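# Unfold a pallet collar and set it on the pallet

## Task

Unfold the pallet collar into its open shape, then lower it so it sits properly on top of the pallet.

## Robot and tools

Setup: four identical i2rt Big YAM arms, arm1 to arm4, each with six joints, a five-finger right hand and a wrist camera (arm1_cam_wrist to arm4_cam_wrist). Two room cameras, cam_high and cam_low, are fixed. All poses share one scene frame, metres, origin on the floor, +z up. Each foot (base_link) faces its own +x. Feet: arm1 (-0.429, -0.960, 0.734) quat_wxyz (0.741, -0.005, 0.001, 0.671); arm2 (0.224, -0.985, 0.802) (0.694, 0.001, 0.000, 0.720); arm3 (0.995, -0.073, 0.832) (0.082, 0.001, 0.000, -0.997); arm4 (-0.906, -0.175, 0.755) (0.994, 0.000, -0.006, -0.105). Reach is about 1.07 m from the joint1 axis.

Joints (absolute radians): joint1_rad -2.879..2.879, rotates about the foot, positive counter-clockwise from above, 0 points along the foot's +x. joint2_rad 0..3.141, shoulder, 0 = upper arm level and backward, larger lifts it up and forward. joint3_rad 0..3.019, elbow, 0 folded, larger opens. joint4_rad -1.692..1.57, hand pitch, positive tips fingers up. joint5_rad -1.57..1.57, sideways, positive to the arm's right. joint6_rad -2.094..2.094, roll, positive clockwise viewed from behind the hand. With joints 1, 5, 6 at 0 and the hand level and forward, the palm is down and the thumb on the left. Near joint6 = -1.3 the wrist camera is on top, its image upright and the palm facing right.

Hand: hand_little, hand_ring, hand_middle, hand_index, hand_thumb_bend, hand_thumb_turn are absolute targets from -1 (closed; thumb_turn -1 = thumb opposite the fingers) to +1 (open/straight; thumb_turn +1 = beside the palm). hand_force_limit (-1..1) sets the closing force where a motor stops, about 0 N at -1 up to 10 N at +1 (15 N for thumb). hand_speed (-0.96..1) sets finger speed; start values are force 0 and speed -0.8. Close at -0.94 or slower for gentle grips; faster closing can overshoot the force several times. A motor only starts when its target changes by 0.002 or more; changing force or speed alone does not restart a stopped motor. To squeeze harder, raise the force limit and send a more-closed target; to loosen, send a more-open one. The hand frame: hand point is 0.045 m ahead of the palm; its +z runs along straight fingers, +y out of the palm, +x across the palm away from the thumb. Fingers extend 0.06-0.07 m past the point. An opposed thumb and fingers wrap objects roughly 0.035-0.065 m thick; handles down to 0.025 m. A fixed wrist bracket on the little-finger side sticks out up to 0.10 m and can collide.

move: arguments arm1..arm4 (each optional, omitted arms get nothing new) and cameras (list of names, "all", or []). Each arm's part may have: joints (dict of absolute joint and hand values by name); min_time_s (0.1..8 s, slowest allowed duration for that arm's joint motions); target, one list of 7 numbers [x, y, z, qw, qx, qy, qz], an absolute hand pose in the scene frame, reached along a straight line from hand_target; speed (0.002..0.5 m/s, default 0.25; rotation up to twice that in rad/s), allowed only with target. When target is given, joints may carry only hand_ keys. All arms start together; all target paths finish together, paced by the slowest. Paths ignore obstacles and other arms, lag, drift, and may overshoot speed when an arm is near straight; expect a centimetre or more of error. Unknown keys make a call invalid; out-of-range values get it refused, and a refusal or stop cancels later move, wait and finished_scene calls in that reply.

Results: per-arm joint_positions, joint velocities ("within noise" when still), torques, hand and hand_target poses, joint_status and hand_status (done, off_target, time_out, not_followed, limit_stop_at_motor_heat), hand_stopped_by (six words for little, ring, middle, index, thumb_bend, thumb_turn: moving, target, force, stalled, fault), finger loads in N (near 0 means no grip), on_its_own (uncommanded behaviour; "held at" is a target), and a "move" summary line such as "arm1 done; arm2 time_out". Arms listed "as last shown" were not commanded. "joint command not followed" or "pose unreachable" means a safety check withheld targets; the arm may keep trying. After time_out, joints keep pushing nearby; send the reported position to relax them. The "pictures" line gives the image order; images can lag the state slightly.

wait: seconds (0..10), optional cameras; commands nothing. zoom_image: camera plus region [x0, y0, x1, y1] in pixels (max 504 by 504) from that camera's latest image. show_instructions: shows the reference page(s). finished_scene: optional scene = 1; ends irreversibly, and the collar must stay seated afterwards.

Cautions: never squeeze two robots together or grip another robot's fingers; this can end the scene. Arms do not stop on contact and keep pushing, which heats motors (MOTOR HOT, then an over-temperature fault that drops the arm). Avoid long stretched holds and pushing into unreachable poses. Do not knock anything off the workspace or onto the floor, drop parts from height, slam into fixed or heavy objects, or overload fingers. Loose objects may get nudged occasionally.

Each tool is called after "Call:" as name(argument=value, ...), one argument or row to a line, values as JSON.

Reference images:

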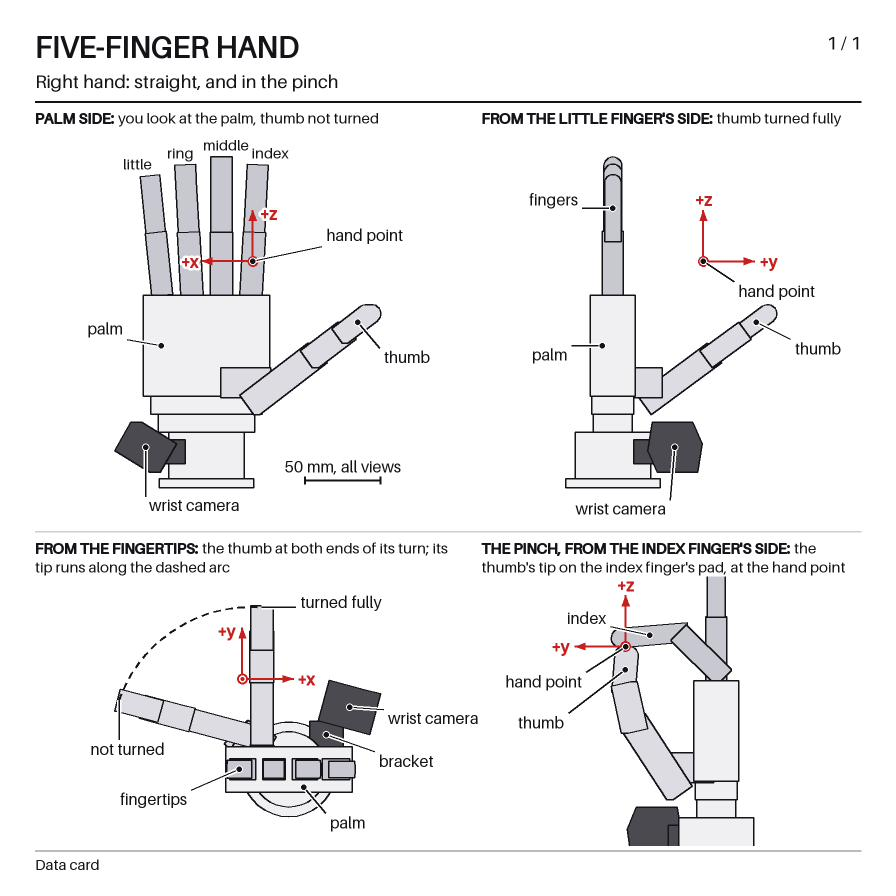

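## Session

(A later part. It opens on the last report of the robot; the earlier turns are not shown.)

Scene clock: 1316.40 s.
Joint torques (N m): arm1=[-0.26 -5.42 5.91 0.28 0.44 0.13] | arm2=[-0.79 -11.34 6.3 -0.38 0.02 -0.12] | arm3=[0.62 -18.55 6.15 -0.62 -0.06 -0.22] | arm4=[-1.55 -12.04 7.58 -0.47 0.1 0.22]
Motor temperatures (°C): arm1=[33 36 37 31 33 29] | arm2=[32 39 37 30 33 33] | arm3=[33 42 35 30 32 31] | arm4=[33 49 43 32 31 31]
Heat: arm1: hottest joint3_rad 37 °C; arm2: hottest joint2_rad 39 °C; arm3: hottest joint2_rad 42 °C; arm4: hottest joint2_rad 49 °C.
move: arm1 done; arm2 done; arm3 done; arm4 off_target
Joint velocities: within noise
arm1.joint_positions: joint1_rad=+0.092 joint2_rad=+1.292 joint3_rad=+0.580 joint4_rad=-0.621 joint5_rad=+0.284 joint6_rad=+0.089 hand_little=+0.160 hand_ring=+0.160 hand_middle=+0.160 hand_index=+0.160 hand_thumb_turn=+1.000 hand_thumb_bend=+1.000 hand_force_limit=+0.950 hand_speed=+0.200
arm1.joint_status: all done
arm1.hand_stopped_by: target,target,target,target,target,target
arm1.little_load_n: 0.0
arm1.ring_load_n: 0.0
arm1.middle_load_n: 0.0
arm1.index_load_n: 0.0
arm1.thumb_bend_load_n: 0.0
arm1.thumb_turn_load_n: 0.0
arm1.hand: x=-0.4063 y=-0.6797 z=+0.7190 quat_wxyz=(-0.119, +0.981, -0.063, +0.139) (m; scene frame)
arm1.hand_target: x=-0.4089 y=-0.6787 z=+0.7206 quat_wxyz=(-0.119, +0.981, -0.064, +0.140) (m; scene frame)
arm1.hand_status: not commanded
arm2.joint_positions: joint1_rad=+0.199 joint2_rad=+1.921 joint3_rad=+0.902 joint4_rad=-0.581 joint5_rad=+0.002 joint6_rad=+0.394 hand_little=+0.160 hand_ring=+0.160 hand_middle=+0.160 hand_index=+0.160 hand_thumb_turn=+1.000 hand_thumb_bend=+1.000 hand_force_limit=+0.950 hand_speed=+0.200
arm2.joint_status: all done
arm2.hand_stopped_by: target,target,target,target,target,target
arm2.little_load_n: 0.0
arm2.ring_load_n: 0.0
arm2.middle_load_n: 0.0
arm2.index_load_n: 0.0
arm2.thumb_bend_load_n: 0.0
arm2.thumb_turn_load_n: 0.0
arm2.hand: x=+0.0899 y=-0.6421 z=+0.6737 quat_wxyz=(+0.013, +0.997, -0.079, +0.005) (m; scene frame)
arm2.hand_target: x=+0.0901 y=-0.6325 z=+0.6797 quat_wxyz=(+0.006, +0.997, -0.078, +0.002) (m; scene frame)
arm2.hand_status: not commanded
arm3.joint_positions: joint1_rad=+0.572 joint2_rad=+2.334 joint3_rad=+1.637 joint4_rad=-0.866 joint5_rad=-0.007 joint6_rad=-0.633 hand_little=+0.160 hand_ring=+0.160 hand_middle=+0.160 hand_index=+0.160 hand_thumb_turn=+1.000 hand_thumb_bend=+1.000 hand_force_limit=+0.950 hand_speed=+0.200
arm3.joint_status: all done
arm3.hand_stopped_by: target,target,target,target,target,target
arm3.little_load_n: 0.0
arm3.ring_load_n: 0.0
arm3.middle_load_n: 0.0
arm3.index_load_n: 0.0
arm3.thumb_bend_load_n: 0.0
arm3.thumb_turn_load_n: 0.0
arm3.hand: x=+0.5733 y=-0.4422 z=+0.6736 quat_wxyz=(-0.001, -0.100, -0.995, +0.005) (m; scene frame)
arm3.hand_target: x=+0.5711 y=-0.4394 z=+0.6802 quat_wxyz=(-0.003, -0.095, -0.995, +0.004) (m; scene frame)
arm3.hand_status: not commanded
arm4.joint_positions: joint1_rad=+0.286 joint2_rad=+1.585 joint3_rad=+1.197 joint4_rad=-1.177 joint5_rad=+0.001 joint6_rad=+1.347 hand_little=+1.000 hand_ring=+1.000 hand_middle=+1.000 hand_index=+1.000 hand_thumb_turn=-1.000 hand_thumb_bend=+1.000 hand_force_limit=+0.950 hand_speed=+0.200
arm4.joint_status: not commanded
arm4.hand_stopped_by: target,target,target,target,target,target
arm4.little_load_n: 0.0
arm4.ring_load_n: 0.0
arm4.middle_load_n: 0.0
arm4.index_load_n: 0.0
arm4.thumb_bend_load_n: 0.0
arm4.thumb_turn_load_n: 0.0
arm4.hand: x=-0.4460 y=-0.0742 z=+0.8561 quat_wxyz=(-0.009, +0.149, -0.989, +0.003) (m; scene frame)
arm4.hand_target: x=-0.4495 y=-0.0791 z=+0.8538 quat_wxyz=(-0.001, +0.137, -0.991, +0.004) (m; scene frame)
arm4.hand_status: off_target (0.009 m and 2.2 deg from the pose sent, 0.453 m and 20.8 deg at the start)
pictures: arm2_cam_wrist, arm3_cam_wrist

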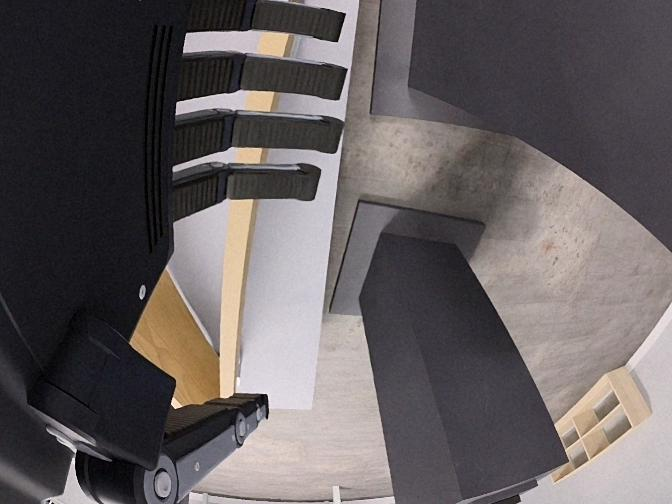

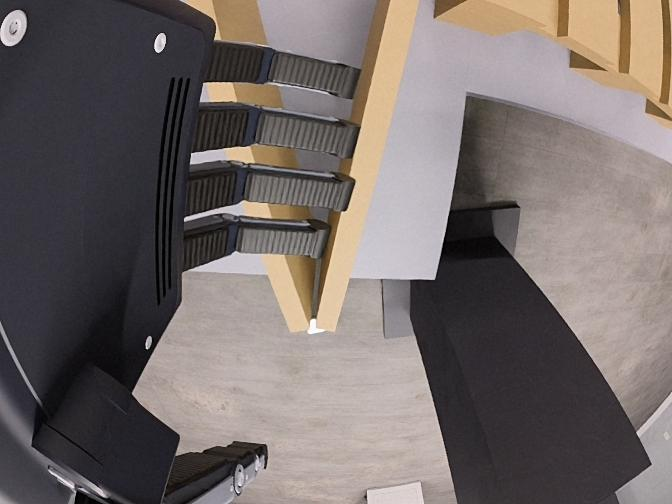

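Call:
move(
  arm3={"target": [0.439, -0.458, 0.62, 0.0057, 0.0817, 0.9942, 0.0696], "speed": 0.2},
  arm2={"target": [0.02, -0.555, 0.65, 0.0696, 0.9942, -0.0817, -0.0057], "speed": 0.2},
  cameras=["arm3_cam_wrist", "arm2_cam_wrist"],
)

Scene clock: 1332.37 s.
Joint torques (N m): arm1=[-0.26 -5.3 5.91 0.28 0.44 0.14] | arm2=[0.32 -13.22 8.85 -0.68 -0.17 0.08] | arm3=[0.38 -20.6 11.3 -0.75 0.24 -0.18] | arm4=[-1.55 -12.04 7.56 -0.49 0.11 0.22]
Motor temperatures (°C): arm1=[33 36 37 31 33 29] | arm2=[32 39 37 30 33 33] | arm3=[33 41 35 30 32 31] | arm4=[33 48 42 32 31 31]
Heat: arm1: hottest joint3_rad 37 °C; arm2: hottest joint2_rad 39 °C; arm3: hottest joint2_rad 41 °C; arm4: hottest joint2_rad 48 °C.
move: arm2 off_target; arm3 off_target
Joint velocities: within noise
arm1, arm4: as last shown
arm2.joint_positions: joint1_rad=+0.263 joint2_rad=+2.189 joint3_rad=+1.284 joint4_rad=-0.796 joint5_rad=-0.056 joint6_rad=+0.449 hand_little=+0.160 hand_ring=+0.160 hand_middle=+0.160 hand_index=+0.160 hand_thumb_turn=+1.000 hand_thumb_bend=+1.000 hand_force_limit=+0.950 hand_speed=+0.200
arm2.joint_status: not commanded
arm2.hand_stopped_by: target,target,target,target,target,target
arm2.little_load_n: 0.0
arm2.ring_load_n: 0.0
arm2.middle_load_n: 0.0
arm2.index_load_n: 0.0
arm2.thumb_bend_load_n: 0.0
arm2.thumb_turn_load_n: 0.0
arm2.hand: x=+0.0275 y=-0.5662 z=+0.6450 quat_wxyz=(+0.070, +0.995, -0.076, -0.002) (m; scene frame)
arm2.hand_target: x=+0.0185 y=-0.5534 z=+0.6479 quat_wxyz=(+0.064, +0.995, -0.078, -0.007) (m; scene frame)
arm2.hand_status: off_target (0.014 m and 0.7 deg from the pose sent, 0.114 m and 6.7 deg at the start)
arm3.joint_positions: joint1_rad=+0.495 joint2_rad=+2.863 joint3_rad=+2.494 joint4_rad=-1.315 joint5_rad=+0.093 joint6_rad=-0.725 hand_little=+0.160 hand_ring=+0.160 hand_middle=+0.160 hand_index=+0.160 hand_thumb_turn=+1.000 hand_thumb_bend=+1.000 hand_force_limit=+0.950 hand_speed=+0.200
arm3.joint_status: not commanded
arm3.hand_stopped_by: target,target,target,target,target,target
arm3.little_load_n: 0.0
arm3.ring_load_n: 0.5
arm3.middle_load_n: 0.0
arm3.index_load_n: 0.0
arm3.thumb_bend_load_n: 0.0
arm3.thumb_turn_load_n: 0.0
arm3.hand: x=+0.4481 y=-0.4530 z=+0.6049 quat_wxyz=(-0.011, -0.090, -0.993, -0.073) (m; scene frame)
arm3.hand_target: x=+0.4371 y=-0.4603 z=+0.6173 quat_wxyz=(-0.001, -0.082, -0.994, -0.065) (m; scene frame)
arm3.hand_status: off_target (0.018 m and 1.2 deg from the pose sent, 0.145 m and 8.8 deg at the start)
pictures: arm2_cam_wrist, arm3_cam_wrist

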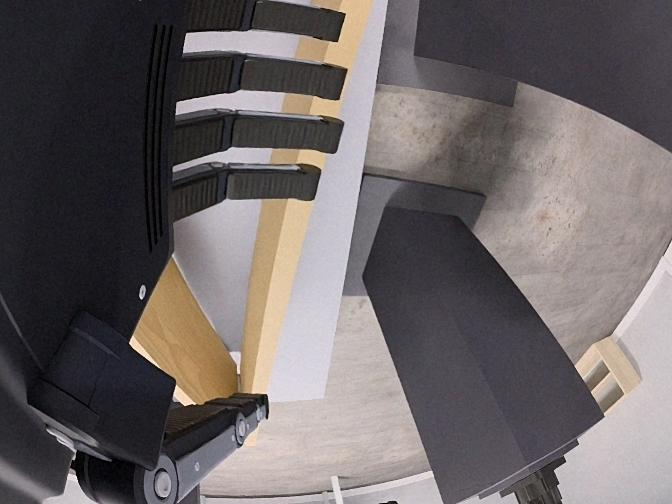

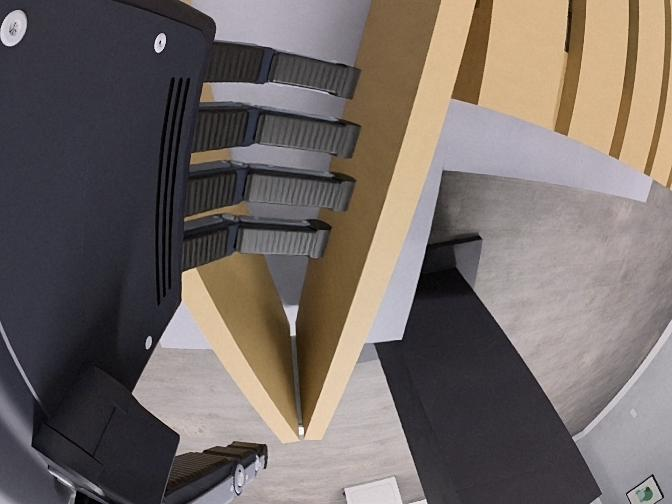

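Call:
move(
  arm3={"target": [0.437, -0.460, 0.45, 0.0057, 0.0817, 0.9942, 0.0696], "speed": 0.2},
  cameras=["arm3_cam_wrist"],
)

Scene clock: 1336.93 s.
Joint torques (N m): arm1=[-0.09 -5.42 5.9 0.29 0.44 0.13] | arm2=[0.38 -13.27 8.85 -0.68 -0.17 0.08] | arm3=[0.38 -19.66 7.56 0.69 -0.01 -0.11] | arm4=[-1.49 -12.04 7.57 -0.49 0.11 0.22]
Motor temperatures (°C): arm1=[33 36 37 31 33 29] | arm2=[32 39 38 30 33 33] | arm3=[33 42 36 30 32 31] | arm4=[33 47 42 32 31 31]
Heat: arm1: hottest joint3_rad 37 °C; arm2: hottest joint2_rad 39 °C; arm3: hottest joint2_rad 42 °C; arm4: hottest joint2_rad 47 °C.
move: arm3 off_target
Joint velocities: within noise
arm1, arm2, arm4: as last shown
arm2.joint_positions: joint1_rad=+0.259 joint2_rad=+2.189 joint3_rad=+1.284 joint4_rad=-0.796 joint5_rad=-0.056 joint6_rad=+0.449 hand_little=+0.160 hand_ring=+0.160 hand_middle=+0.160 hand_index=+0.160 hand_thumb_turn=+1.000 hand_thumb_bend=+1.000 hand_force_limit=+0.950 hand_speed=+0.200
arm2.hand: x=+0.0295 y=-0.5653 z=+0.6450 quat_wxyz=(+0.070, +0.994, -0.079, -0.003) (m; scene frame)
arm2.hand_target: x=+0.0205 y=-0.5525 z=+0.6479 quat_wxyz=(+0.064, +0.995, -0.080, -0.007) (m; scene frame)
arm3.joint_positions: joint1_rad=+0.488 joint2_rad=+3.121 joint3_rad=+2.648 joint4_rad=-1.111 joint5_rad=+0.092 joint6_rad=-0.745 hand_little=+0.160 hand_ring=+0.160 hand_middle=+0.160 hand_index=+0.160 hand_thumb_turn=+1.000 hand_thumb_bend=+1.000 hand_force_limit=+0.950 hand_speed=+0.200
arm3.joint_status: not commanded
arm3.hand_stopped_by: target,target,target,target,target,target
arm3.little_load_n: 0.0
arm3.ring_load_n: 0.0
arm3.middle_load_n: 0.0
arm3.index_load_n: 0.0
arm3.thumb_bend_load_n: 0.0
arm3.thumb_turn_load_n: 0.0
arm3.hand: x=+0.4392 y=-0.4523 z=+0.4615 quat_wxyz=(+0.024, -0.086, -0.995, -0.039) (m; scene frame)
arm3.hand_target: x=+0.4389 y=-0.4518 z=+0.4517 quat_wxyz=(+0.026, -0.079, -0.996, -0.035) (m; scene frame)
arm3.hand_status: off_target (0.014 m and 5.0 deg from the pose sent, 0.155 m and 1.2 deg at the start; a joint's target at an end of its range on 28 of 46 steps)
arm4.middle_load_n: 0.5
pictures: arm3_cam_wrist

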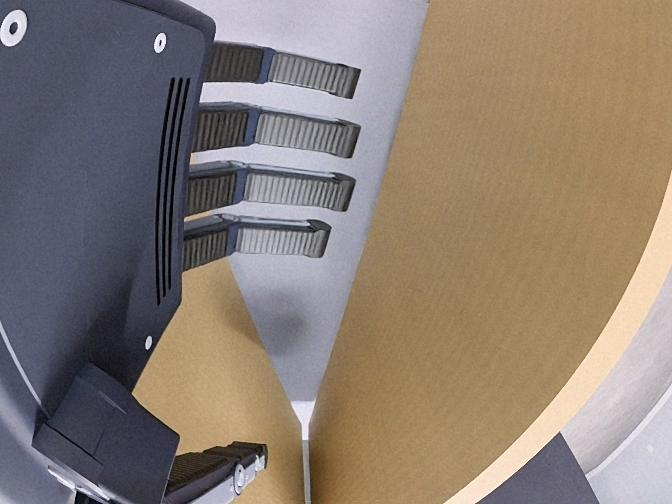

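Call:
move(
  arm3={"target": [0.490, -0.450, 0.44, 0.0057, 0.0817, 0.9942, 0.0696], "speed": 0.15},
  cameras=[],
)

Call:
move(
  arm3={"target": [0.490, -0.450, 0.412, 0.0057, 0.0817, 0.9942, 0.0696], "speed": 0.1},
  cameras=["arm3_cam_wrist"],
)

Scene clock: 1346.60 s.
Joint torques (N m): arm1=[-0.21 -5.36 5.91 0.29 0.44 0.14] | arm2=[0.38 -13.27 8.85 -0.68 -0.17 0.08] | arm3=[1.96 -21.3 6.71 -0.12 0.16 0.13] | arm4=[-1.55 -11.99 7.6 -0.5 0.1 0.22]
Motor temperatures (°C): arm1=[33 36 37 31 33 29] | arm2=[32 38 38 30 33 33] | arm3=[33 42 36 30 32 31] | arm4=[33 46 42 32 30 31]
Heat: arm1: hottest joint3_rad 37 °C; arm2: hottest joint2_rad 38 °C; arm3: hottest joint2_rad 42 °C; arm4: hottest joint2_rad 46 °C.
move: arm3 off_target
Joint velocities: within noise
arm1, arm2, arm4: as last shown
arm1.little_load_n: -0.5
arm1.middle_load_n: 0.5
arm3.joint_positions: joint1_rad=+0.520 joint2_rad=+3.119 joint3_rad=+2.526 joint4_rad=-1.106 joint5_rad=+0.093 joint6_rad=-0.731 hand_little=+0.160 hand_ring=+0.160 hand_middle=+0.160 hand_index=+0.160 hand_thumb_turn=+1.000 hand_thumb_bend=+1.000 hand_force_limit=+0.950 hand_speed=+0.200
arm3.joint_status: not commanded
arm3.hand_stopped_by: target,target,target,target,target,target
arm3.little_load_n: 0.0
arm3.ring_load_n: 0.0
arm3.middle_load_n: 0.0
arm3.index_load_n: 0.0
arm3.thumb_bend_load_n: 0.0
arm3.thumb_turn_load_n: 0.0
arm3.hand: x=+0.4935 y=-0.4368 z=+0.4326 quat_wxyz=(-0.016, -0.074, -0.994, -0.079) (m; scene frame)
arm3.hand_target: x=+0.4888 y=-0.4492 z=+0.4415 quat_wxyz=(-0.006, -0.080, -0.994, -0.069) (m; scene frame)
arm3.hand_status: off_target (0.016 m and 1.8 deg from the pose sent, 0.055 m and 5.0 deg at the start)
arm4.ring_load_n: 0.5
arm4.middle_load_n: 0.0
pictures: none
No camera images: "cameras" was empty.

Scene clock: 1347.57 s.
Joint torques (N m): arm1=[-0.32 -5.48 5.87 0.31 0.44 0.12] | arm2=[0.38 -13.33 8.85 -0.68 -0.17 0.08] | arm3=[0.91 -19.08 6.54 0.79 0.05 0.2] | arm4=[-1.55 -11.93 7.57 -0.47 0.1 0.22]
Motor temperatures (°C): arm1=[33 36 37 31 33 29] | arm2=[32 38 38 30 33 33] | arm3=[33 42 36 30 32 31] | arm4=[33 46 42 32 30 31]
Heat: arm1: hottest joint3_rad 37 °C; arm2: hottest joint2_rad 38 °C; arm3: hottest joint2_rad 42 °C; arm4: hottest joint2_rad 46 °C.
move: arm3 off_target
Joint velocities: within noise
arm1, arm2, arm4: as last shown
arm1.little_load_n: 0.5
arm1.middle_load_n: 0.0
arm3.joint_positions: joint1_rad=+0.518 joint2_rad=+3.119 joint3_rad=+2.516 joint4_rad=-1.047 joint5_rad=+0.102 joint6_rad=-0.729 hand_little=+0.160 hand_ring=+0.160 hand_middle=+0.160 hand_index=+0.160 hand_thumb_turn=+1.000 hand_thumb_bend=+1.000 hand_force_limit=+0.950 hand_speed=+0.200
arm3.joint_status: not commanded
arm3.hand_stopped_by: target,target,target,target,target,target
arm3.little_load_n: 0.0
arm3.ring_load_n: 0.0
arm3.middle_load_n: 0.0
arm3.index_load_n: 0.0
arm3.thumb_bend_load_n: 0.0
arm3.thumb_turn_load_n: 0.0
arm3.hand: x=+0.4839 y=-0.4412 z=+0.4250 quat_wxyz=(+0.005, -0.077, -0.995, -0.065) (m; scene frame)
arm3.hand_target: x=+0.4899 y=-0.4473 z=+0.4132 quat_wxyz=(+0.009, -0.080, -0.995, -0.059) (m; scene frame)
arm3.hand_status: off_target (0.017 m and 1.5 deg from the pose sent, 0.025 m and 1.8 deg at the start; a joint's target at an end of its range on 24 of 29 steps)
arm4.ring_load_n: 0.0
pictures: arm3_cam_wrist

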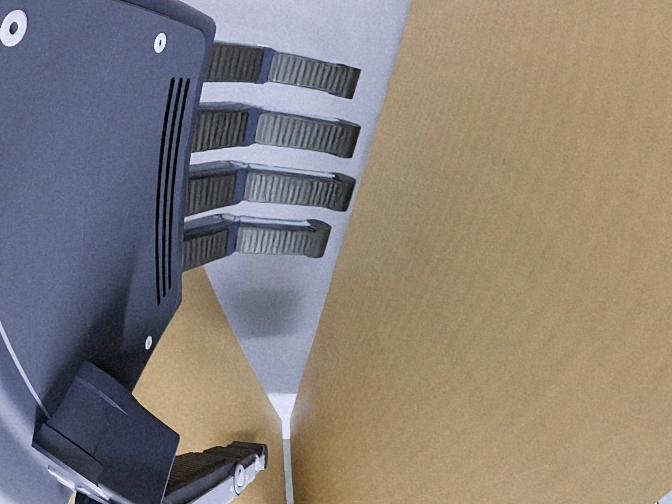

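Call:
move(
  arm3={"target": [0.508, -0.450, 0.403, 0.0043, 0.0818, 0.9953, 0.0523], "speed": 0.1, "joints": {"hand_little": 0.28, "hand_ring": 0.28, "hand_middle": 0.28, "hand_index": 0.28}},
  cameras=["arm3_cam_wrist"],
)

Scene clock: 1359.17 s.
Joint torques (N m): arm1=[-0.26 -5.36 5.87 0.31 0.44 0.13] | arm2=[0.38 -13.22 8.87 -0.68 -0.17 0.08] | arm3=[1.2 -19.43 6.23 0.44 -0.11 0.17] | arm4=[-1.61 -11.99 7.57 -0.47 0.11 0.23]
Motor temperatures (°C): arm1=[33 36 37 31 33 29] | arm2=[32 38 38 30 33 33] | arm3=[33 41 35 30 32 31] | arm4=[33 45 42 32 30 31]
Heat: arm1: hottest joint3_rad 37 °C; arm2: hottest joint2_rad 38 °C; arm3: hottest joint2_rad 41 °C; arm4: hottest joint2_rad 45 °C.
move: arm3 off_target
Joint velocities: within noise
arm1, arm2, arm4: as last shown
arm1.little_load_n: 0.0
arm2.index_load_n: 0.5
arm3.joint_positions: joint1_rad=+0.523 joint2_rad=+3.119 joint3_rad=+2.457 joint4_rad=-1.005 joint5_rad=+0.075 joint6_rad=-0.720 hand_little=+0.280 hand_ring=+0.280 hand_middle=+0.280 hand_index=+0.280 hand_thumb_turn=+1.000 hand_thumb_bend=+1.000 hand_force_limit=+0.950 hand_speed=+0.200
arm3.joint_status: all done
arm3.hand_stopped_by: target,target,target,target,target,target
arm3.little_load_n: 0.0
arm3.ring_load_n: 0.0
arm3.middle_load_n: 0.0
arm3.index_load_n: 0.0
arm3.thumb_bend_load_n: 0.0
arm3.thumb_turn_load_n: 0.0
arm3.hand: x=+0.5031 y=-0.4368 z=+0.4076 quat_wxyz=(-0.010, -0.079, -0.995, -0.061) (m; scene frame)
arm3.hand_target: x=+0.5085 y=-0.4498 z=+0.4033 quat_wxyz=(-0.004, -0.082, -0.995, -0.052) (m; scene frame)
arm3.hand_status: off_target (0.015 m and 1.2 deg from the pose sent, 0.034 m and 1.9 deg at the start)
arm4.thumb_bend_load_n: -0.5
pictures: arm3_cam_wrist

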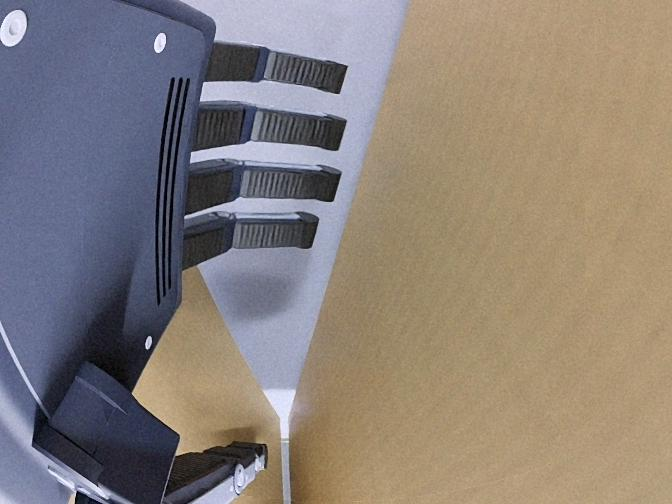

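Call:
move(
  arm3={"target": [0.508, -0.450, 0.383, 0.0043, 0.0818, 0.9953, 0.0523], "speed": 0.1},
  cameras=["arm3_cam_wrist"],
)

Scene clock: 1361.60 s.
Joint torques (N m): arm1=[-0.21 -5.36 5.89 0.29 0.45 0.13] | arm2=[0.38 -13.27 8.87 -0.66 -0.17 0.08] | arm3=[1.73 -18.73 5.9 1.14 -0.15 0.16] | arm4=[-1.55 -11.93 7.58 -0.49 0.11 0.23]
Motor temperatures (°C): arm1=[33 36 37 31 33 29] | arm2=[32 38 38 30 33 33] | arm3=[33 41 35 30 32 31] | arm4=[33 45 42 32 30 31]
Heat: arm1: hottest joint3_rad 37 °C; arm2: hottest joint2_rad 38 °C; arm3: hottest joint2_rad 41 °C; arm4: hottest joint2_rad 45 °C.
move: arm3 off_target
Joint velocities: within noise
arm1, arm2, arm4: as last shown
arm2.index_load_n: 0.0
arm3.joint_positions: joint1_rad=+0.523 joint2_rad=+3.119 joint3_rad=+2.434 joint4_rad=-0.944 joint5_rad=+0.075 joint6_rad=-0.722 hand_little=+0.280 hand_ring=+0.280 hand_middle=+0.280 hand_index=+0.280 hand_thumb_turn=+1.000 hand_thumb_bend=+1.000 hand_force_limit=+0.950 hand_speed=+0.200
arm3.joint_status: not commanded
arm3.hand_stopped_by: target,target,target,target,target,target
arm3.little_load_n: 0.0
arm3.ring_load_n: 0.0
arm3.middle_load_n: 0.0
arm3.index_load_n: 0.0
arm3.thumb_bend_load_n: 0.0
arm3.thumb_turn_load_n: 0.0
arm3.hand: x=+0.4996 y=-0.4396 z=+0.3974 quat_wxyz=(+0.004, -0.079, -0.996, -0.048) (m; scene frame)
arm3.hand_target: x=+0.5088 y=-0.4488 z=+0.3847 quat_wxyz=(+0.007, -0.080, -0.996, -0.040) (m; scene frame)
arm3.hand_status: off_target (0.020 m and 1.1 deg from the pose sent, 0.028 m and 1.2 deg at the start; a joint's target at an end of its range on 25 of 29 steps)
arm4.thumb_bend_load_n: 0.0
pictures: arm3_cam_wrist

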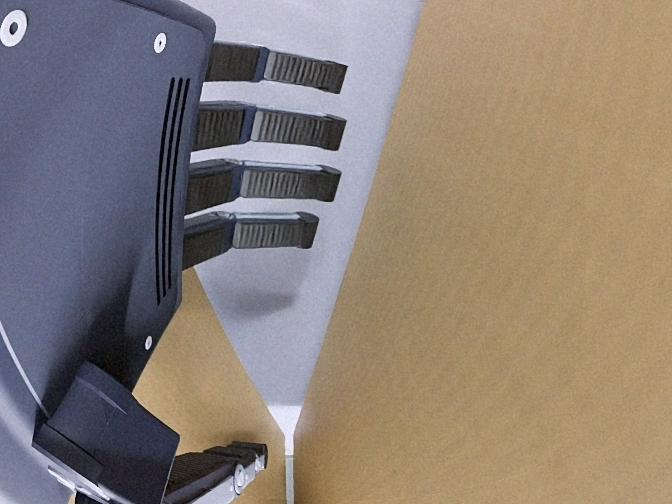

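Call:
zoom_image(
  camera="arm3_cam_wrist",
  region=[180, 20, 440, 340],
)

Scaled by 1.575 from the camera's 672x504 image, which has a finer 960x720 frame.

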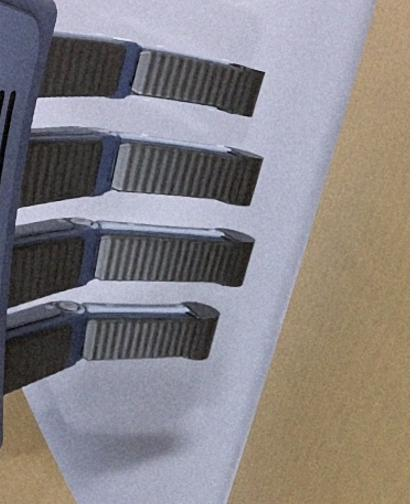

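Call:
move(
  arm3={"target": [0.508, -0.450, 0.368, 0.0043, 0.0818, 0.9953, 0.0523], "speed": 0.1},
  cameras=["arm3_cam_wrist"],
)

Scene clock: 1366.03 s.
Joint torques (N m): arm1=[-0.15 -5.54 5.9 0.24 0.44 0.14] | arm2=[0.32 -13.27 8.87 -0.68 -0.17 0.08] | arm3=[2.02 -18.02 5.38 1.76 -0.3 0.18] | arm4=[-1.61 -11.93 7.56 -0.5 0.11 0.22]
Motor temperatures (°C): arm1=[33 36 37 31 33 29] | arm2=[32 38 38 30 33 33] | arm3=[33 41 35 30 32 31] | arm4=[33 45 42 32 30 31]
Heat: arm1: hottest joint3_rad 37 °C; arm2: hottest joint2_rad 38 °C; arm3: hottest joint2_rad 41 °C; arm4: hottest joint2_rad 45 °C.
move: arm3 off_target
Joint velocities: within noise
arm1, arm2, arm4: as last shown
arm1.ring_load_n: 0.5
arm1.thumb_bend_load_n: -0.5
arm3.joint_positions: joint1_rad=+0.523 joint2_rad=+3.109 joint3_rad=+2.404 joint4_rad=-0.893 joint5_rad=+0.075 joint6_rad=-0.726 hand_little=+0.280 hand_ring=+0.280 hand_middle=+0.280 hand_index=+0.280 hand_thumb_turn=+1.000 hand_thumb_bend=+1.000 hand_force_limit=+0.950 hand_speed=+0.200
arm3.joint_status: not commanded
arm3.hand_stopped_by: target,target,target,target,target,target
arm3.little_load_n: 0.0
arm3.ring_load_n: 0.0
arm3.middle_load_n: 0.0
arm3.index_load_n: 0.0
arm3.thumb_bend_load_n: 0.0
arm3.thumb_turn_load_n: 0.0
arm3.hand: x=+0.4964 y=-0.4418 z=+0.3933 quat_wxyz=(+0.015, -0.078, -0.996, -0.037) (m; scene frame)
arm3.hand_target: x=+0.5097 y=-0.4485 z=+0.3718 quat_wxyz=(+0.017, -0.080, -0.996, -0.028) (m; scene frame)
arm3.hand_status: off_target (0.029 m and 2.8 deg from the pose sent, 0.032 m and 1.1 deg at the start; a joint's target at an end of its range on 28 of 29 steps)
pictures: arm3_cam_wrist

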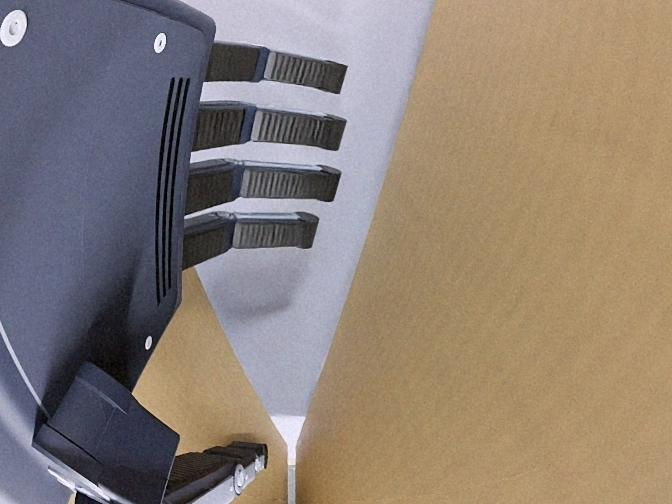

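Call:
move(
  arm3={"target": [0.514, -0.412, 0.378, 0.0050, 0.0817, 0.9947, 0.0610], "speed": 0.08},
  cameras=["arm3_cam_wrist", "cam_low"],
)

Scene clock: 1387.63 s.
Joint torques (N m): arm1=[-0.15 -5.36 5.91 0.31 0.44 0.13] | arm2=[0.38 -13.27 8.85 -0.66 -0.17 0.08] | arm3=[-0.15 -18.55 3.86 -0.55 0.33 -0.04] | arm4=[-1.67 -12.04 7.57 -0.49 0.11 0.22]
Motor temperatures (°C): arm1=[33 36 37 31 33 29] | arm2=[32 38 39 30 33 33] | arm3=[33 41 35 31 32 31] | arm4=[33 44 42 32 30 31]
Heat: arm1: hottest joint3_rad 37 °C; arm2: hottest joint3_rad 39 °C; arm3: hottest joint2_rad 41 °C; arm4: hottest joint2_rad 44 °C.
move: arm3 off_target
Joint velocities: within noise
arm1.joint_positions: joint1_rad=+0.092 joint2_rad=+1.292 joint3_rad=+0.580 joint4_rad=-0.621 joint5_rad=+0.284 joint6_rad=+0.089 hand_little=+0.160 hand_ring=+0.160 hand_middle=+0.160 hand_index=+0.160 hand_thumb_turn=+1.000 hand_thumb_bend=+1.000 hand_force_limit=+0.950 hand_speed=+0.200
arm1.joint_status: not commanded
arm1.hand_stopped_by: target,target,target,target,target,target
arm1.little_load_n: 0.0
arm1.ring_load_n: 0.0
arm1.middle_load_n: 0.0
arm1.index_load_n: 0.0
arm1.thumb_bend_load_n: 0.0
arm1.thumb_turn_load_n: 0.0
arm1.hand: x=-0.4063 y=-0.6797 z=+0.7190 quat_wxyz=(-0.119, +0.981, -0.063, +0.139) (m; scene frame)
arm1.hand_target: x=-0.4089 y=-0.6787 z=+0.7206 quat_wxyz=(-0.119, +0.981, -0.064, +0.140) (m; scene frame)
arm1.hand_status: not commanded
arm2: as last shown
arm2.ring_load_n: 0.5
arm3.joint_positions: joint1_rad=+0.518 joint2_rad=+3.095 joint3_rad=+2.368 joint4_rad=-0.879 joint5_rad=+0.067 joint6_rad=-0.719 hand_little=+0.280 hand_ring=+0.280 hand_middle=+0.280 hand_index=+0.280 hand_thumb_turn=+1.000 hand_thumb_bend=+1.000 hand_force_limit=+0.950 hand_speed=+0.200
arm3.joint_status: not commanded
arm3.hand_stopped_by: target,target,target,target,target,target
arm3.little_load_n: 0.0
arm3.ring_load_n: 0.0
arm3.middle_load_n: 0.0
arm3.index_load_n: 0.0
arm3.thumb_bend_load_n: 0.0
arm3.thumb_turn_load_n: -0.5
arm3.hand: x=+0.5012 y=-0.4368 z=+0.3927 quat_wxyz=(+0.009, -0.084, -0.996, -0.037) (m; scene frame)
arm3.hand_target: x=+0.5170 y=-0.4155 z=+0.3782 quat_wxyz=(-0.008, -0.084, -0.995, -0.057) (m; scene frame)
arm3.hand_status: off_target (0.032 m and 3.2 deg from the pose sent, 0.038 m and 3.6 deg at the start)
arm4.joint_positions: joint1_rad=+0.286 joint2_rad=+1.585 joint3_rad=+1.197 joint4_rad=-1.177 joint5_rad=+0.001 joint6_rad=+1.347 hand_little=+1.000 hand_ring=+1.000 hand_middle=+1.000 hand_index=+1.000 hand_thumb_turn=-1.000 hand_thumb_bend=+1.000 hand_force_limit=+0.950 hand_speed=+0.200
arm4.joint_status: not commanded
arm4.hand_stopped_by: target,target,target,target,target,target
arm4.little_load_n: 0.0
arm4.ring_load_n: 0.0
arm4.middle_load_n: 0.0
arm4.index_load_n: 0.0
arm4.thumb_bend_load_n: 0.0
arm4.thumb_turn_load_n: 0.0
arm4.hand: x=-0.4460 y=-0.0742 z=+0.8561 quat_wxyz=(-0.009, +0.149, -0.989, +0.003) (m; scene frame)
arm4.hand_target: x=-0.4495 y=-0.0791 z=+0.8538 quat_wxyz=(-0.001, +0.137, -0.991, +0.004) (m; scene frame)
arm4.hand_status: not commanded
pictures: arm3_cam_wrist, cam_low

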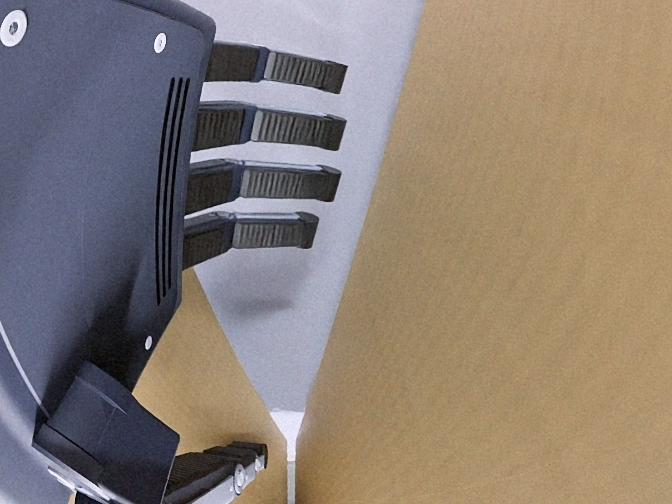

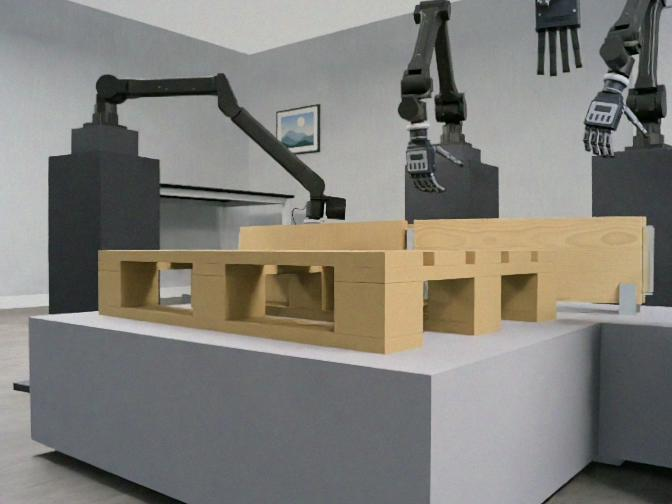

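Call:
move(
  arm3={"target": [0.520, -0.385, 0.383, 0.0050, 0.0817, 0.9947, 0.0610], "speed": 0.08},
  cameras=["arm3_cam_wrist"],
)

Scene clock: 1390.50 s.
Joint torques (N m): arm1=[-0.03 -5.42 5.91 0.34 0.43 0.14] | arm2=[0.38 -13.27 8.85 -0.68 -0.17 0.08] | arm3=[-2.14 -19.43 2.84 -0.55 0.61 -0.16] | arm4=[-1.67 -11.99 7.58 -0.44 0.11 0.23]
Motor temperatures (°C): arm1=[33 36 37 31 33 29] | arm2=[32 38 39 30 33 33] | arm3=[33 41 35 31 32 31] | arm4=[33 44 42 32 30 31]
Heat: arm1: hottest joint3_rad 37 °C; arm2: hottest joint3_rad 39 °C; arm3: hottest joint2_rad 41 °C; arm4: hottest joint2_rad 44 °C.
move: arm3 off_target
Joint velocities: within noise
arm1, arm4: as last shown
arm2.joint_positions: joint1_rad=+0.259 joint2_rad=+2.189 joint3_rad=+1.284 joint4_rad=-0.796 joint5_rad=-0.056 joint6_rad=+0.449 hand_little=+0.160 hand_ring=+0.160 hand_middle=+0.160 hand_index=+0.160 hand_thumb_turn=+1.000 hand_thumb_bend=+1.000 hand_force_limit=+0.950 hand_speed=+0.200
arm2.joint_status: not commanded
arm2.hand_stopped_by: target,target,target,target,target,target
arm2.little_load_n: 0.0
arm2.ring_load_n: 0.0
arm2.middle_load_n: 0.0
arm2.index_load_n: 0.0
arm2.thumb_bend_load_n: 0.0
arm2.thumb_turn_load_n: 0.0
arm2.hand: x=+0.0295 y=-0.5653 z=+0.6450 quat_wxyz=(+0.070, +0.994, -0.079, -0.003) (m; scene frame)
arm2.hand_target: x=+0.0205 y=-0.5525 z=+0.6479 quat_wxyz=(+0.064, +0.995, -0.080, -0.007) (m; scene frame)
arm2.hand_status: not commanded
arm3.joint_positions: joint1_rad=+0.517 joint2_rad=+3.050 joint3_rad=+2.212 joint4_rad=-0.775 joint5_rad=+0.069 joint6_rad=-0.740 hand_little=+0.280 hand_ring=+0.280 hand_middle=+0.281 hand_index=+0.280 hand_thumb_turn=+1.000 hand_thumb_bend=+1.000 hand_force_limit=+0.950 hand_speed=+0.200
arm3.joint_status: not commanded
arm3.hand_stopped_by: target,target,target,target,target,target
arm3.little_load_n: 0.0
arm3.ring_load_n: 0.0
arm3.middle_load_n: 7.0
arm3.index_load_n: 0.0
arm3.thumb_bend_load_n: 0.0
arm3.thumb_turn_load_n: 0.0
arm3.hand: x=+0.5229 y=-0.4158 z=+0.3802 quat_wxyz=(+0.007, -0.074, -0.996, -0.040) (m; scene frame)
arm3.hand_target: x=+0.5203 y=-0.3910 z=+0.3821 quat_wxyz=(-0.001, -0.079, -0.995, -0.056) (m; scene frame)
arm3.hand_status: off_target (0.031 m and 2.9 deg from the pose sent, 0.056 m and 3.2 deg at the start)
pictures: arm3_cam_wrist

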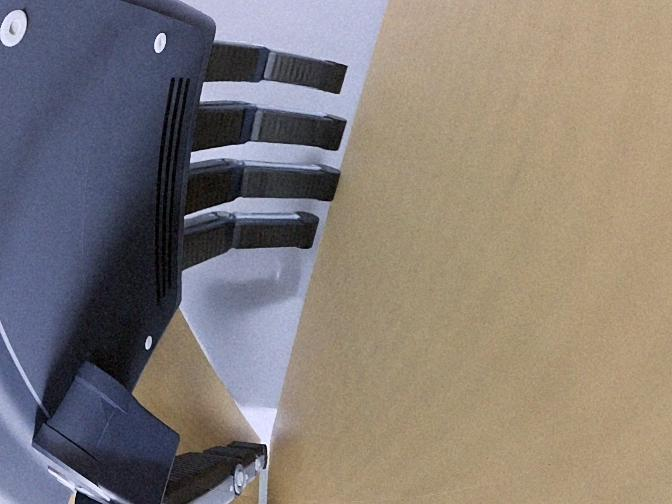

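Call:
zoom_image(
  camera="arm3_cam_wrist",
  region=[200, 20, 420, 280],
)

Scaled by 1.938 from the camera's 672x504 image, which has a finer 960x720 frame.

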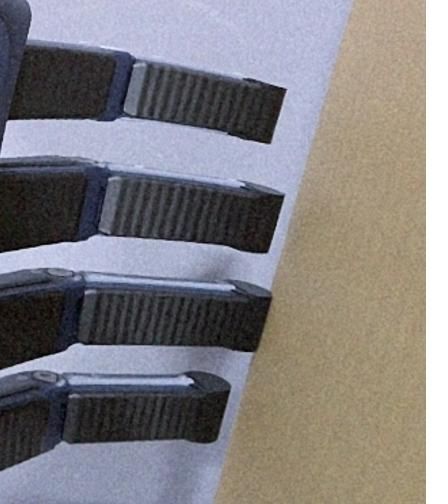

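Call:
move(
  arm3={"target": [0.520, -0.420, 0.375, 0.0050, 0.0817, 0.9947, 0.0610], "speed": 0.1},
  cameras=[],
)

Call:
move(
  arm3={"target": [0.520, -0.420, 0.355, 0.0050, 0.0817, 0.9947, 0.0610], "speed": 0.1},
  cameras=["arm3_cam_wrist"],
)

Scene clock: 1399.17 s.
Joint torques (N m): arm1=[-0.26 -5.36 5.91 0.28 0.44 0.13] | arm2=[0.38 -13.33 8.87 -0.66 -0.17 0.08] | arm3=[0.62 -17.32 7.88 -0.77 0.22 0.2] | arm4=[-1.61 -11.99 7.6 -0.47 0.11 0.21]
Motor temperatures (°C): arm1=[33 36 37 31 33 29] | arm2=[32 38 39 30 33 33] | arm3=[33 41 35 30 32 31] | arm4=[33 43 41 32 30 31]
Heat: arm1: hottest joint3_rad 37 °C; arm2: hottest joint3_rad 39 °C; arm3: hottest joint2_rad 41 °C; arm4: hottest joint2_rad 43 °C.
move: arm3 done
Joint velocities: within noise
arm1, arm2, arm4: as last shown
arm2.middle_load_n: -0.5
arm3.joint_positions: joint1_rad=+0.515 joint2_rad=+3.100 joint3_rad=+2.332 joint4_rad=-0.873 joint5_rad=+0.079 joint6_rad=-0.739 hand_little=+0.280 hand_ring=+0.280 hand_middle=+0.280 hand_index=+0.280 hand_thumb_turn=+1.000 hand_thumb_bend=+1.000 hand_force_limit=+0.950 hand_speed=+0.200
arm3.joint_status: not commanded
arm3.hand_stopped_by: target,target,target,target,target,target
arm3.little_load_n: 0.0
arm3.ring_load_n: 0.0
arm3.middle_load_n: 0.0
arm3.index_load_n: 0.0
arm3.thumb_bend_load_n: 0.0
arm3.thumb_turn_load_n: 0.0
arm3.hand: x=+0.5133 y=-0.4199 z=+0.3827 quat_wxyz=(+0.000, -0.074, -0.996, -0.054) (m; scene frame)
arm3.hand_target: x=+0.5191 y=-0.4186 z=+0.3752 quat_wxyz=(-0.005, -0.080, -0.995, -0.061) (m; scene frame)
arm3.hand_status: done (0.010 m and 1.3 deg from the pose sent, 0.007 m and 2.9 deg at the start)
arm4.middle_load_n: 0.5
pictures: none
No camera images: "cameras" was empty.

Scene clock: 1400.13 s.
Joint torques (N m): arm1=[-0.21 -5.36 5.96 0.32 0.43 0.13] | arm2=[0.32 -13.22 8.84 -0.66 -0.17 0.08] | arm3=[1.61 -17.2 4.77 0.46 0.1 0.15] | arm4=[-1.55 -11.99 7.56 -0.49 0.1 0.22]
Motor temperatures (°C): arm1=[33 36 37 31 33 29] | arm2=[32 38 39 30 33 33] | arm3=[33 41 35 30 32 31] | arm4=[33 43 41 32 30 31]
Heat: arm1: hottest joint3_rad 37 °C; arm2: hottest joint3_rad 39 °C; arm3: hottest joint2_rad 41 °C; arm4: hottest joint2_rad 43 °C.
move: arm3 off_target
Joint velocities: within noise
arm1, arm2, arm4: as last shown
arm1.little_load_n: 0.5
arm2.middle_load_n: 0.0
arm2.thumb_bend_load_n: -0.5
arm3.joint_positions: joint1_rad=+0.515 joint2_rad=+3.109 joint3_rad=+2.339 joint4_rad=-0.841 joint5_rad=+0.079 joint6_rad=-0.739 hand_little=+0.280 hand_ring=+0.280 hand_middle=+0.280 hand_index=+0.280 hand_thumb_turn=+1.000 hand_thumb_bend=+1.000 hand_force_limit=+0.950 hand_speed=+0.200
arm3.joint_status: not commanded
arm3.hand_stopped_by: target,target,target,target,target,target
arm3.little_load_n: 0.0
arm3.ring_load_n: -0.5
arm3.middle_load_n: 0.5
arm3.index_load_n: 0.0
arm3.thumb_bend_load_n: 0.0
arm3.thumb_turn_load_n: 0.0
arm3.hand: x=+0.5077 y=-0.4244 z=+0.3763 quat_wxyz=(+0.011, -0.075, -0.996, -0.043) (m; scene frame)
arm3.hand_target: x=+0.5244 y=-0.4161 z=+0.3573 quat_wxyz=(+0.003, -0.080, -0.996, -0.051) (m; scene frame)
arm3.hand_status: off_target (0.025 m and 2.9 deg from the pose sent, 0.028 m and 1.3 deg at the start; a joint's target at an end of its range on 25 of 29 steps)
arm4.middle_load_n: 0.0
pictures: arm3_cam_wrist

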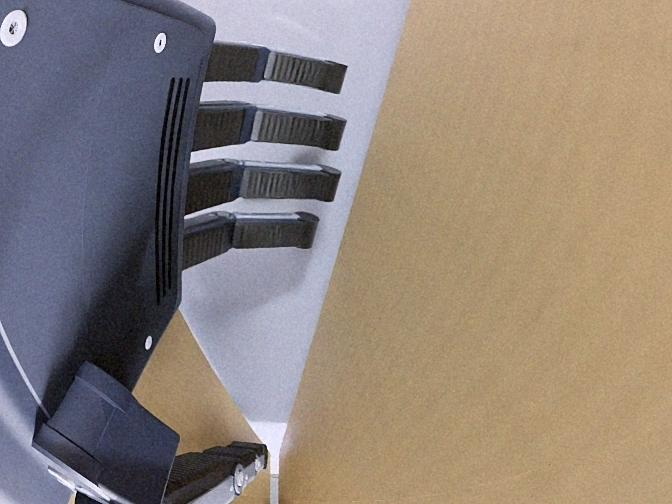

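Call:
move(
  arm3={"target": [0.527, -0.392, 0.360, 0.0050, 0.0817, 0.9947, 0.0610], "speed": 0.08},
  cameras=["arm3_cam_wrist"],
)

Scene clock: 1402.87 s.
Joint torques (N m): arm1=[-0.15 -5.48 5.94 0.34 0.43 0.13] | arm2=[0.38 -13.22 8.87 -0.66 -0.17 0.08] | arm3=[-1.49 -17.96 3.52 0.1 0.21 -0.08] | arm4=[-1.49 -12.04 7.56 -0.51 0.1 0.22]
Motor temperatures (°C): arm1=[33 36 37 31 33 29] | arm2=[32 38 39 30 33 33] | arm3=[33 42 35 30 32 31] | arm4=[33 43 41 32 30 31]
Heat: arm1: hottest joint3_rad 37 °C; arm2: hottest joint3_rad 39 °C; arm3: hottest joint2_rad 42 °C; arm4: hottest joint2_rad 43 °C.
move: arm3 off_target
Joint velocities: within noise
arm1, arm2, arm4: as last shown
arm1.little_load_n: 0.0
arm2.thumb_bend_load_n: 0.0
arm3.joint_positions: joint1_rad=+0.511 joint2_rad=+3.083 joint3_rad=+2.272 joint4_rad=-0.798 joint5_rad=+0.081 joint6_rad=-0.739 hand_little=+0.280 hand_ring=+0.280 hand_middle=+0.280 hand_index=+0.280 hand_thumb_turn=+1.000 hand_thumb_bend=+1.000 hand_force_limit=+0.950 hand_speed=+0.200
arm3.joint_status: not commanded
arm3.hand_stopped_by: target,target,target,target,target,target
arm3.little_load_n: 0.0
arm3.ring_load_n: 0.0
arm3.middle_load_n: 0.0
arm3.index_load_n: 0.0
arm3.thumb_bend_load_n: 0.0
arm3.thumb_turn_load_n: 0.0
arm3.hand: x=+0.5134 y=-0.4159 z=+0.3750 quat_wxyz=(+0.012, -0.077, -0.996, -0.043) (m; scene frame)
arm3.hand_target: x=+0.5247 y=-0.3955 z=+0.3606 quat_wxyz=(+0.000, -0.081, -0.995, -0.056) (m; scene frame)
arm3.hand_status: off_target (0.031 m and 2.9 deg from the pose sent, 0.041 m and 2.9 deg at the start)
arm4.index_load_n: -0.5
pictures: arm3_cam_wrist

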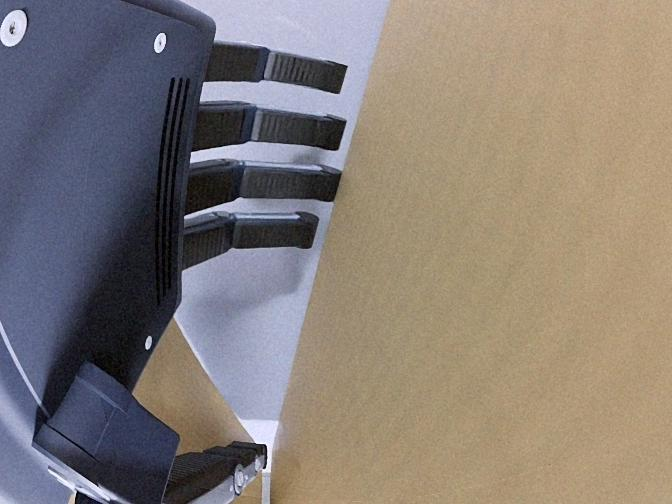

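Call:
move(
  arm3={"target": [0.530, -0.365, 0.360, 0.0050, 0.0817, 0.9947, 0.0610], "speed": 0.08},
  cameras=["arm3_cam_wrist"],
)

Scene clock: 1405.40 s.
Joint torques (N m): arm1=[-0.15 -5.54 5.93 0.31 0.44 0.14] | arm2=[0.32 -13.27 8.84 -0.65 -0.17 0.08] | arm3=[-2.08 -18.55 2.09 -0.92 0.76 -0.16] | arm4=[-1.61 -11.99 7.58 -0.49 0.11 0.22]
Motor temperatures (°C): arm1=[33 36 37 31 33 29] | arm2=[32 38 39 30 33 33] | arm3=[33 42 35 30 32 31] | arm4=[33 43 41 32 30 31]
Heat: arm1: hottest joint3_rad 37 °C; arm2: hottest joint3_rad 39 °C; arm3: hottest joint2_rad 42 °C; arm4: hottest joint2_rad 43 °C.
move: arm3 off_target
Joint velocities: within noise
arm1, arm2, arm4: as last shown
arm1.thumb_bend_load_n: -0.5
arm2.ring_load_n: 0.5
arm3.joint_positions: joint1_rad=+0.502 joint2_rad=+3.050 joint3_rad=+2.175 joint4_rad=-0.712 joint5_rad=+0.067 joint6_rad=-0.751 hand_little=+0.280 hand_ring=+0.280 hand_middle=+0.281 hand_index=+0.280 hand_thumb_turn=+1.000 hand_thumb_bend=+1.000 hand_force_limit=+0.950 hand_speed=+0.200
arm3.joint_status: not commanded
arm3.hand_stopped_by: target,target,target,target,target,target
arm3.little_load_n: 0.0
arm3.ring_load_n: 0.0
arm3.middle_load_n: 7.0
arm3.index_load_n: 0.0
arm3.thumb_bend_load_n: 0.0
arm3.thumb_turn_load_n: 0.0
arm3.hand: x=+0.5202 y=-0.4060 z=+0.3691 quat_wxyz=(+0.015, -0.076, -0.996, -0.031) (m; scene frame)
arm3.hand_target: x=+0.5311 y=-0.3670 z=+0.3604 quat_wxyz=(-0.005, -0.085, -0.995, -0.060) (m; scene frame)
arm3.hand_status: off_target (0.043 m and 4.2 deg from the pose sent, 0.056 m and 2.9 deg at the start)
arm4.index_load_n: 0.0
pictures: arm3_cam_wrist

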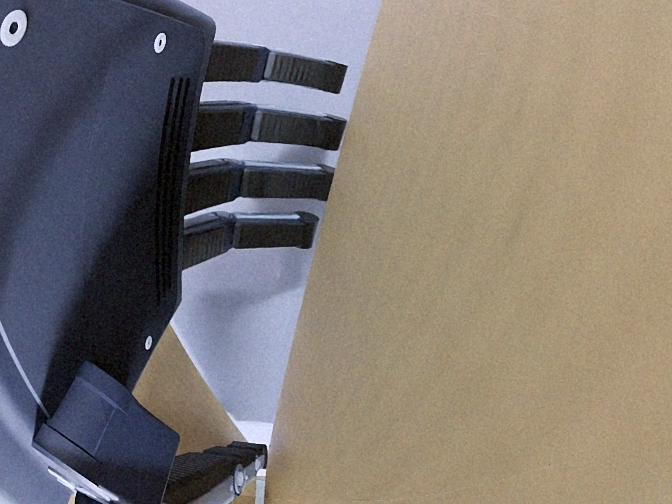

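Call:
move(
  arm3={"target": [0.530, -0.385, 0.342, 0.0050, 0.0817, 0.9947, 0.0610], "speed": 0.08},
  cameras=["arm3_cam_wrist"],
)

Scene clock: 1408.57 s.
Joint torques (N m): arm1=[-0.15 -5.42 5.89 0.31 0.46 0.13] | arm2=[0.38 -13.27 8.85 -0.69 -0.17 0.08] | arm3=[0.62 -14.68 6.2 -1.25 0.32 -0.02] | arm4=[-1.73 -11.93 7.57 -0.49 0.11 0.21]
Motor temperatures (°C): arm1=[33 36 37 31 33 29] | arm2=[32 38 39 30 33 33] | arm3=[33 41 35 30 32 31] | arm4=[33 43 41 32 30 31]
Heat: arm1: hottest joint3_rad 37 °C; arm2: hottest joint3_rad 39 °C; arm3: hottest joint2_rad 41 °C; arm4: hottest joint2_rad 43 °C.
move: arm3 off_target
Joint velocities: within noise
arm1, arm2, arm4: as last shown
arm1.thumb_bend_load_n: 0.0
arm1.thumb_turn_load_n: 0.5
arm2.ring_load_n: 0.0
arm2.thumb_bend_load_n: 0.5
arm3.joint_positions: joint1_rad=+0.483 joint2_rad=+3.090 joint3_rad=+2.253 joint4_rad=-0.755 joint5_rad=+0.078 joint6_rad=-0.758 hand_little=+0.280 hand_ring=+0.280 hand_middle=+0.280 hand_index=+0.280 hand_thumb_turn=+1.000 hand_thumb_bend=+1.000 hand_force_limit=+0.950 hand_speed=+0.200
arm3.joint_status: not commanded
arm3.hand_stopped_by: target,target,target,target,target,target
arm3.little_load_n: 0.0
arm3.ring_load_n: 0.5
arm3.middle_load_n: 0.0
arm3.index_load_n: 0.0
arm3.thumb_bend_load_n: 0.0
arm3.thumb_turn_load_n: 0.0
arm3.hand: x=+0.5060 y=-0.4002 z=+0.3641 quat_wxyz=(+0.017, -0.082, -0.996, -0.037) (m; scene frame)
arm3.hand_target: x=+0.5276 y=-0.3804 z=+0.3439 quat_wxyz=(-0.005, -0.082, -0.995, -0.060) (m; scene frame)
arm3.hand_status: off_target (0.036 m and 3.7 deg from the pose sent, 0.036 m and 4.2 deg at the start; a joint's target at an end of its range on 13 of 31 steps)
pictures: arm3_cam_wrist

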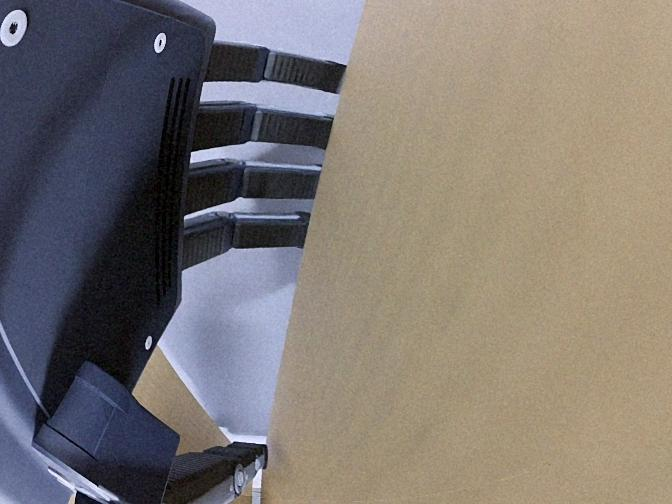

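Call:
move(
  arm3={"target": [0.532, -0.360, 0.346, 0.0050, 0.0817, 0.9947, 0.0610], "speed": 0.08},
  cameras=["arm3_cam_wrist"],
)

Scene clock: 1411.10 s.
Joint torques (N m): arm1=[-0.21 -5.42 5.94 0.27 0.44 0.14] | arm2=[0.32 -13.27 8.85 -0.68 -0.17 0.08] | arm3=[-0.85 -17.32 1.94 -0.58 0.45 0] | arm4=[-1.61 -12.04 7.58 -0.47 0.1 0.22]
Motor temperatures (°C): arm1=[33 36 37 31 33 29] | arm2=[32 38 39 30 33 33] | arm3=[33 41 35 30 32 31] | arm4=[33 43 41 32 30 31]
Heat: arm1: hottest joint3_rad 37 °C; arm2: hottest joint3_rad 39 °C; arm3: hottest joint2_rad 41 °C; arm4: hottest joint2_rad 43 °C.
move: arm3 off_target
Joint velocities: within noise
arm1, arm2, arm4: as last shown
arm1.thumb_turn_load_n: 0.0
arm2.thumb_bend_load_n: 0.0
arm3.joint_positions: joint1_rad=+0.483 joint2_rad=+3.069 joint3_rad=+2.195 joint4_rad=-0.709 joint5_rad=+0.078 joint6_rad=-0.778 hand_little=+0.280 hand_ring=+0.280 hand_middle=+0.280 hand_index=+0.280 hand_thumb_turn=+1.000 hand_thumb_bend=+1.000 hand_force_limit=+0.950 hand_speed=+0.200
arm3.joint_status: not commanded
arm3.hand_stopped_by: target,target,target,target,target,target
arm3.little_load_n: 1.5
arm3.ring_load_n: 1.5
arm3.middle_load_n: 0.0
arm3.index_load_n: 0.0
arm3.thumb_bend_load_n: -0.5
arm3.thumb_turn_load_n: 0.5
arm3.hand: x=+0.5106 y=-0.3950 z=+0.3625 quat_wxyz=(+0.020, -0.072, -0.997, -0.034) (m; scene frame)
arm3.hand_target: x=+0.5353 y=-0.3651 z=+0.3468 quat_wxyz=(-0.005, -0.077, -0.995, -0.061) (m; scene frame)
arm3.hand_status: off_target (0.044 m and 4.4 deg from the pose sent, 0.051 m and 3.7 deg at the start)
pictures: arm3_cam_wrist

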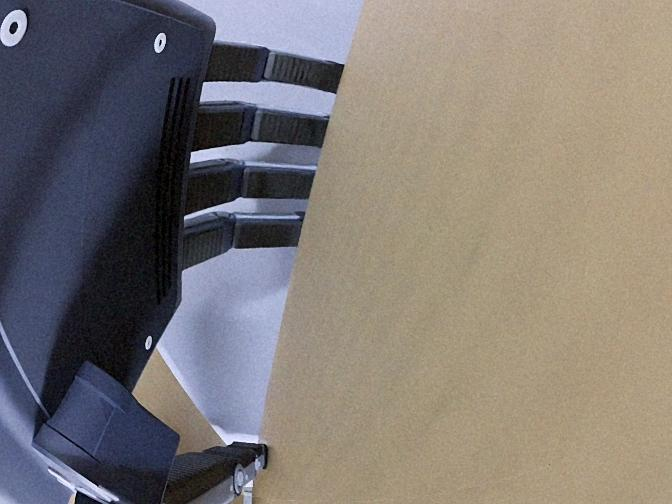

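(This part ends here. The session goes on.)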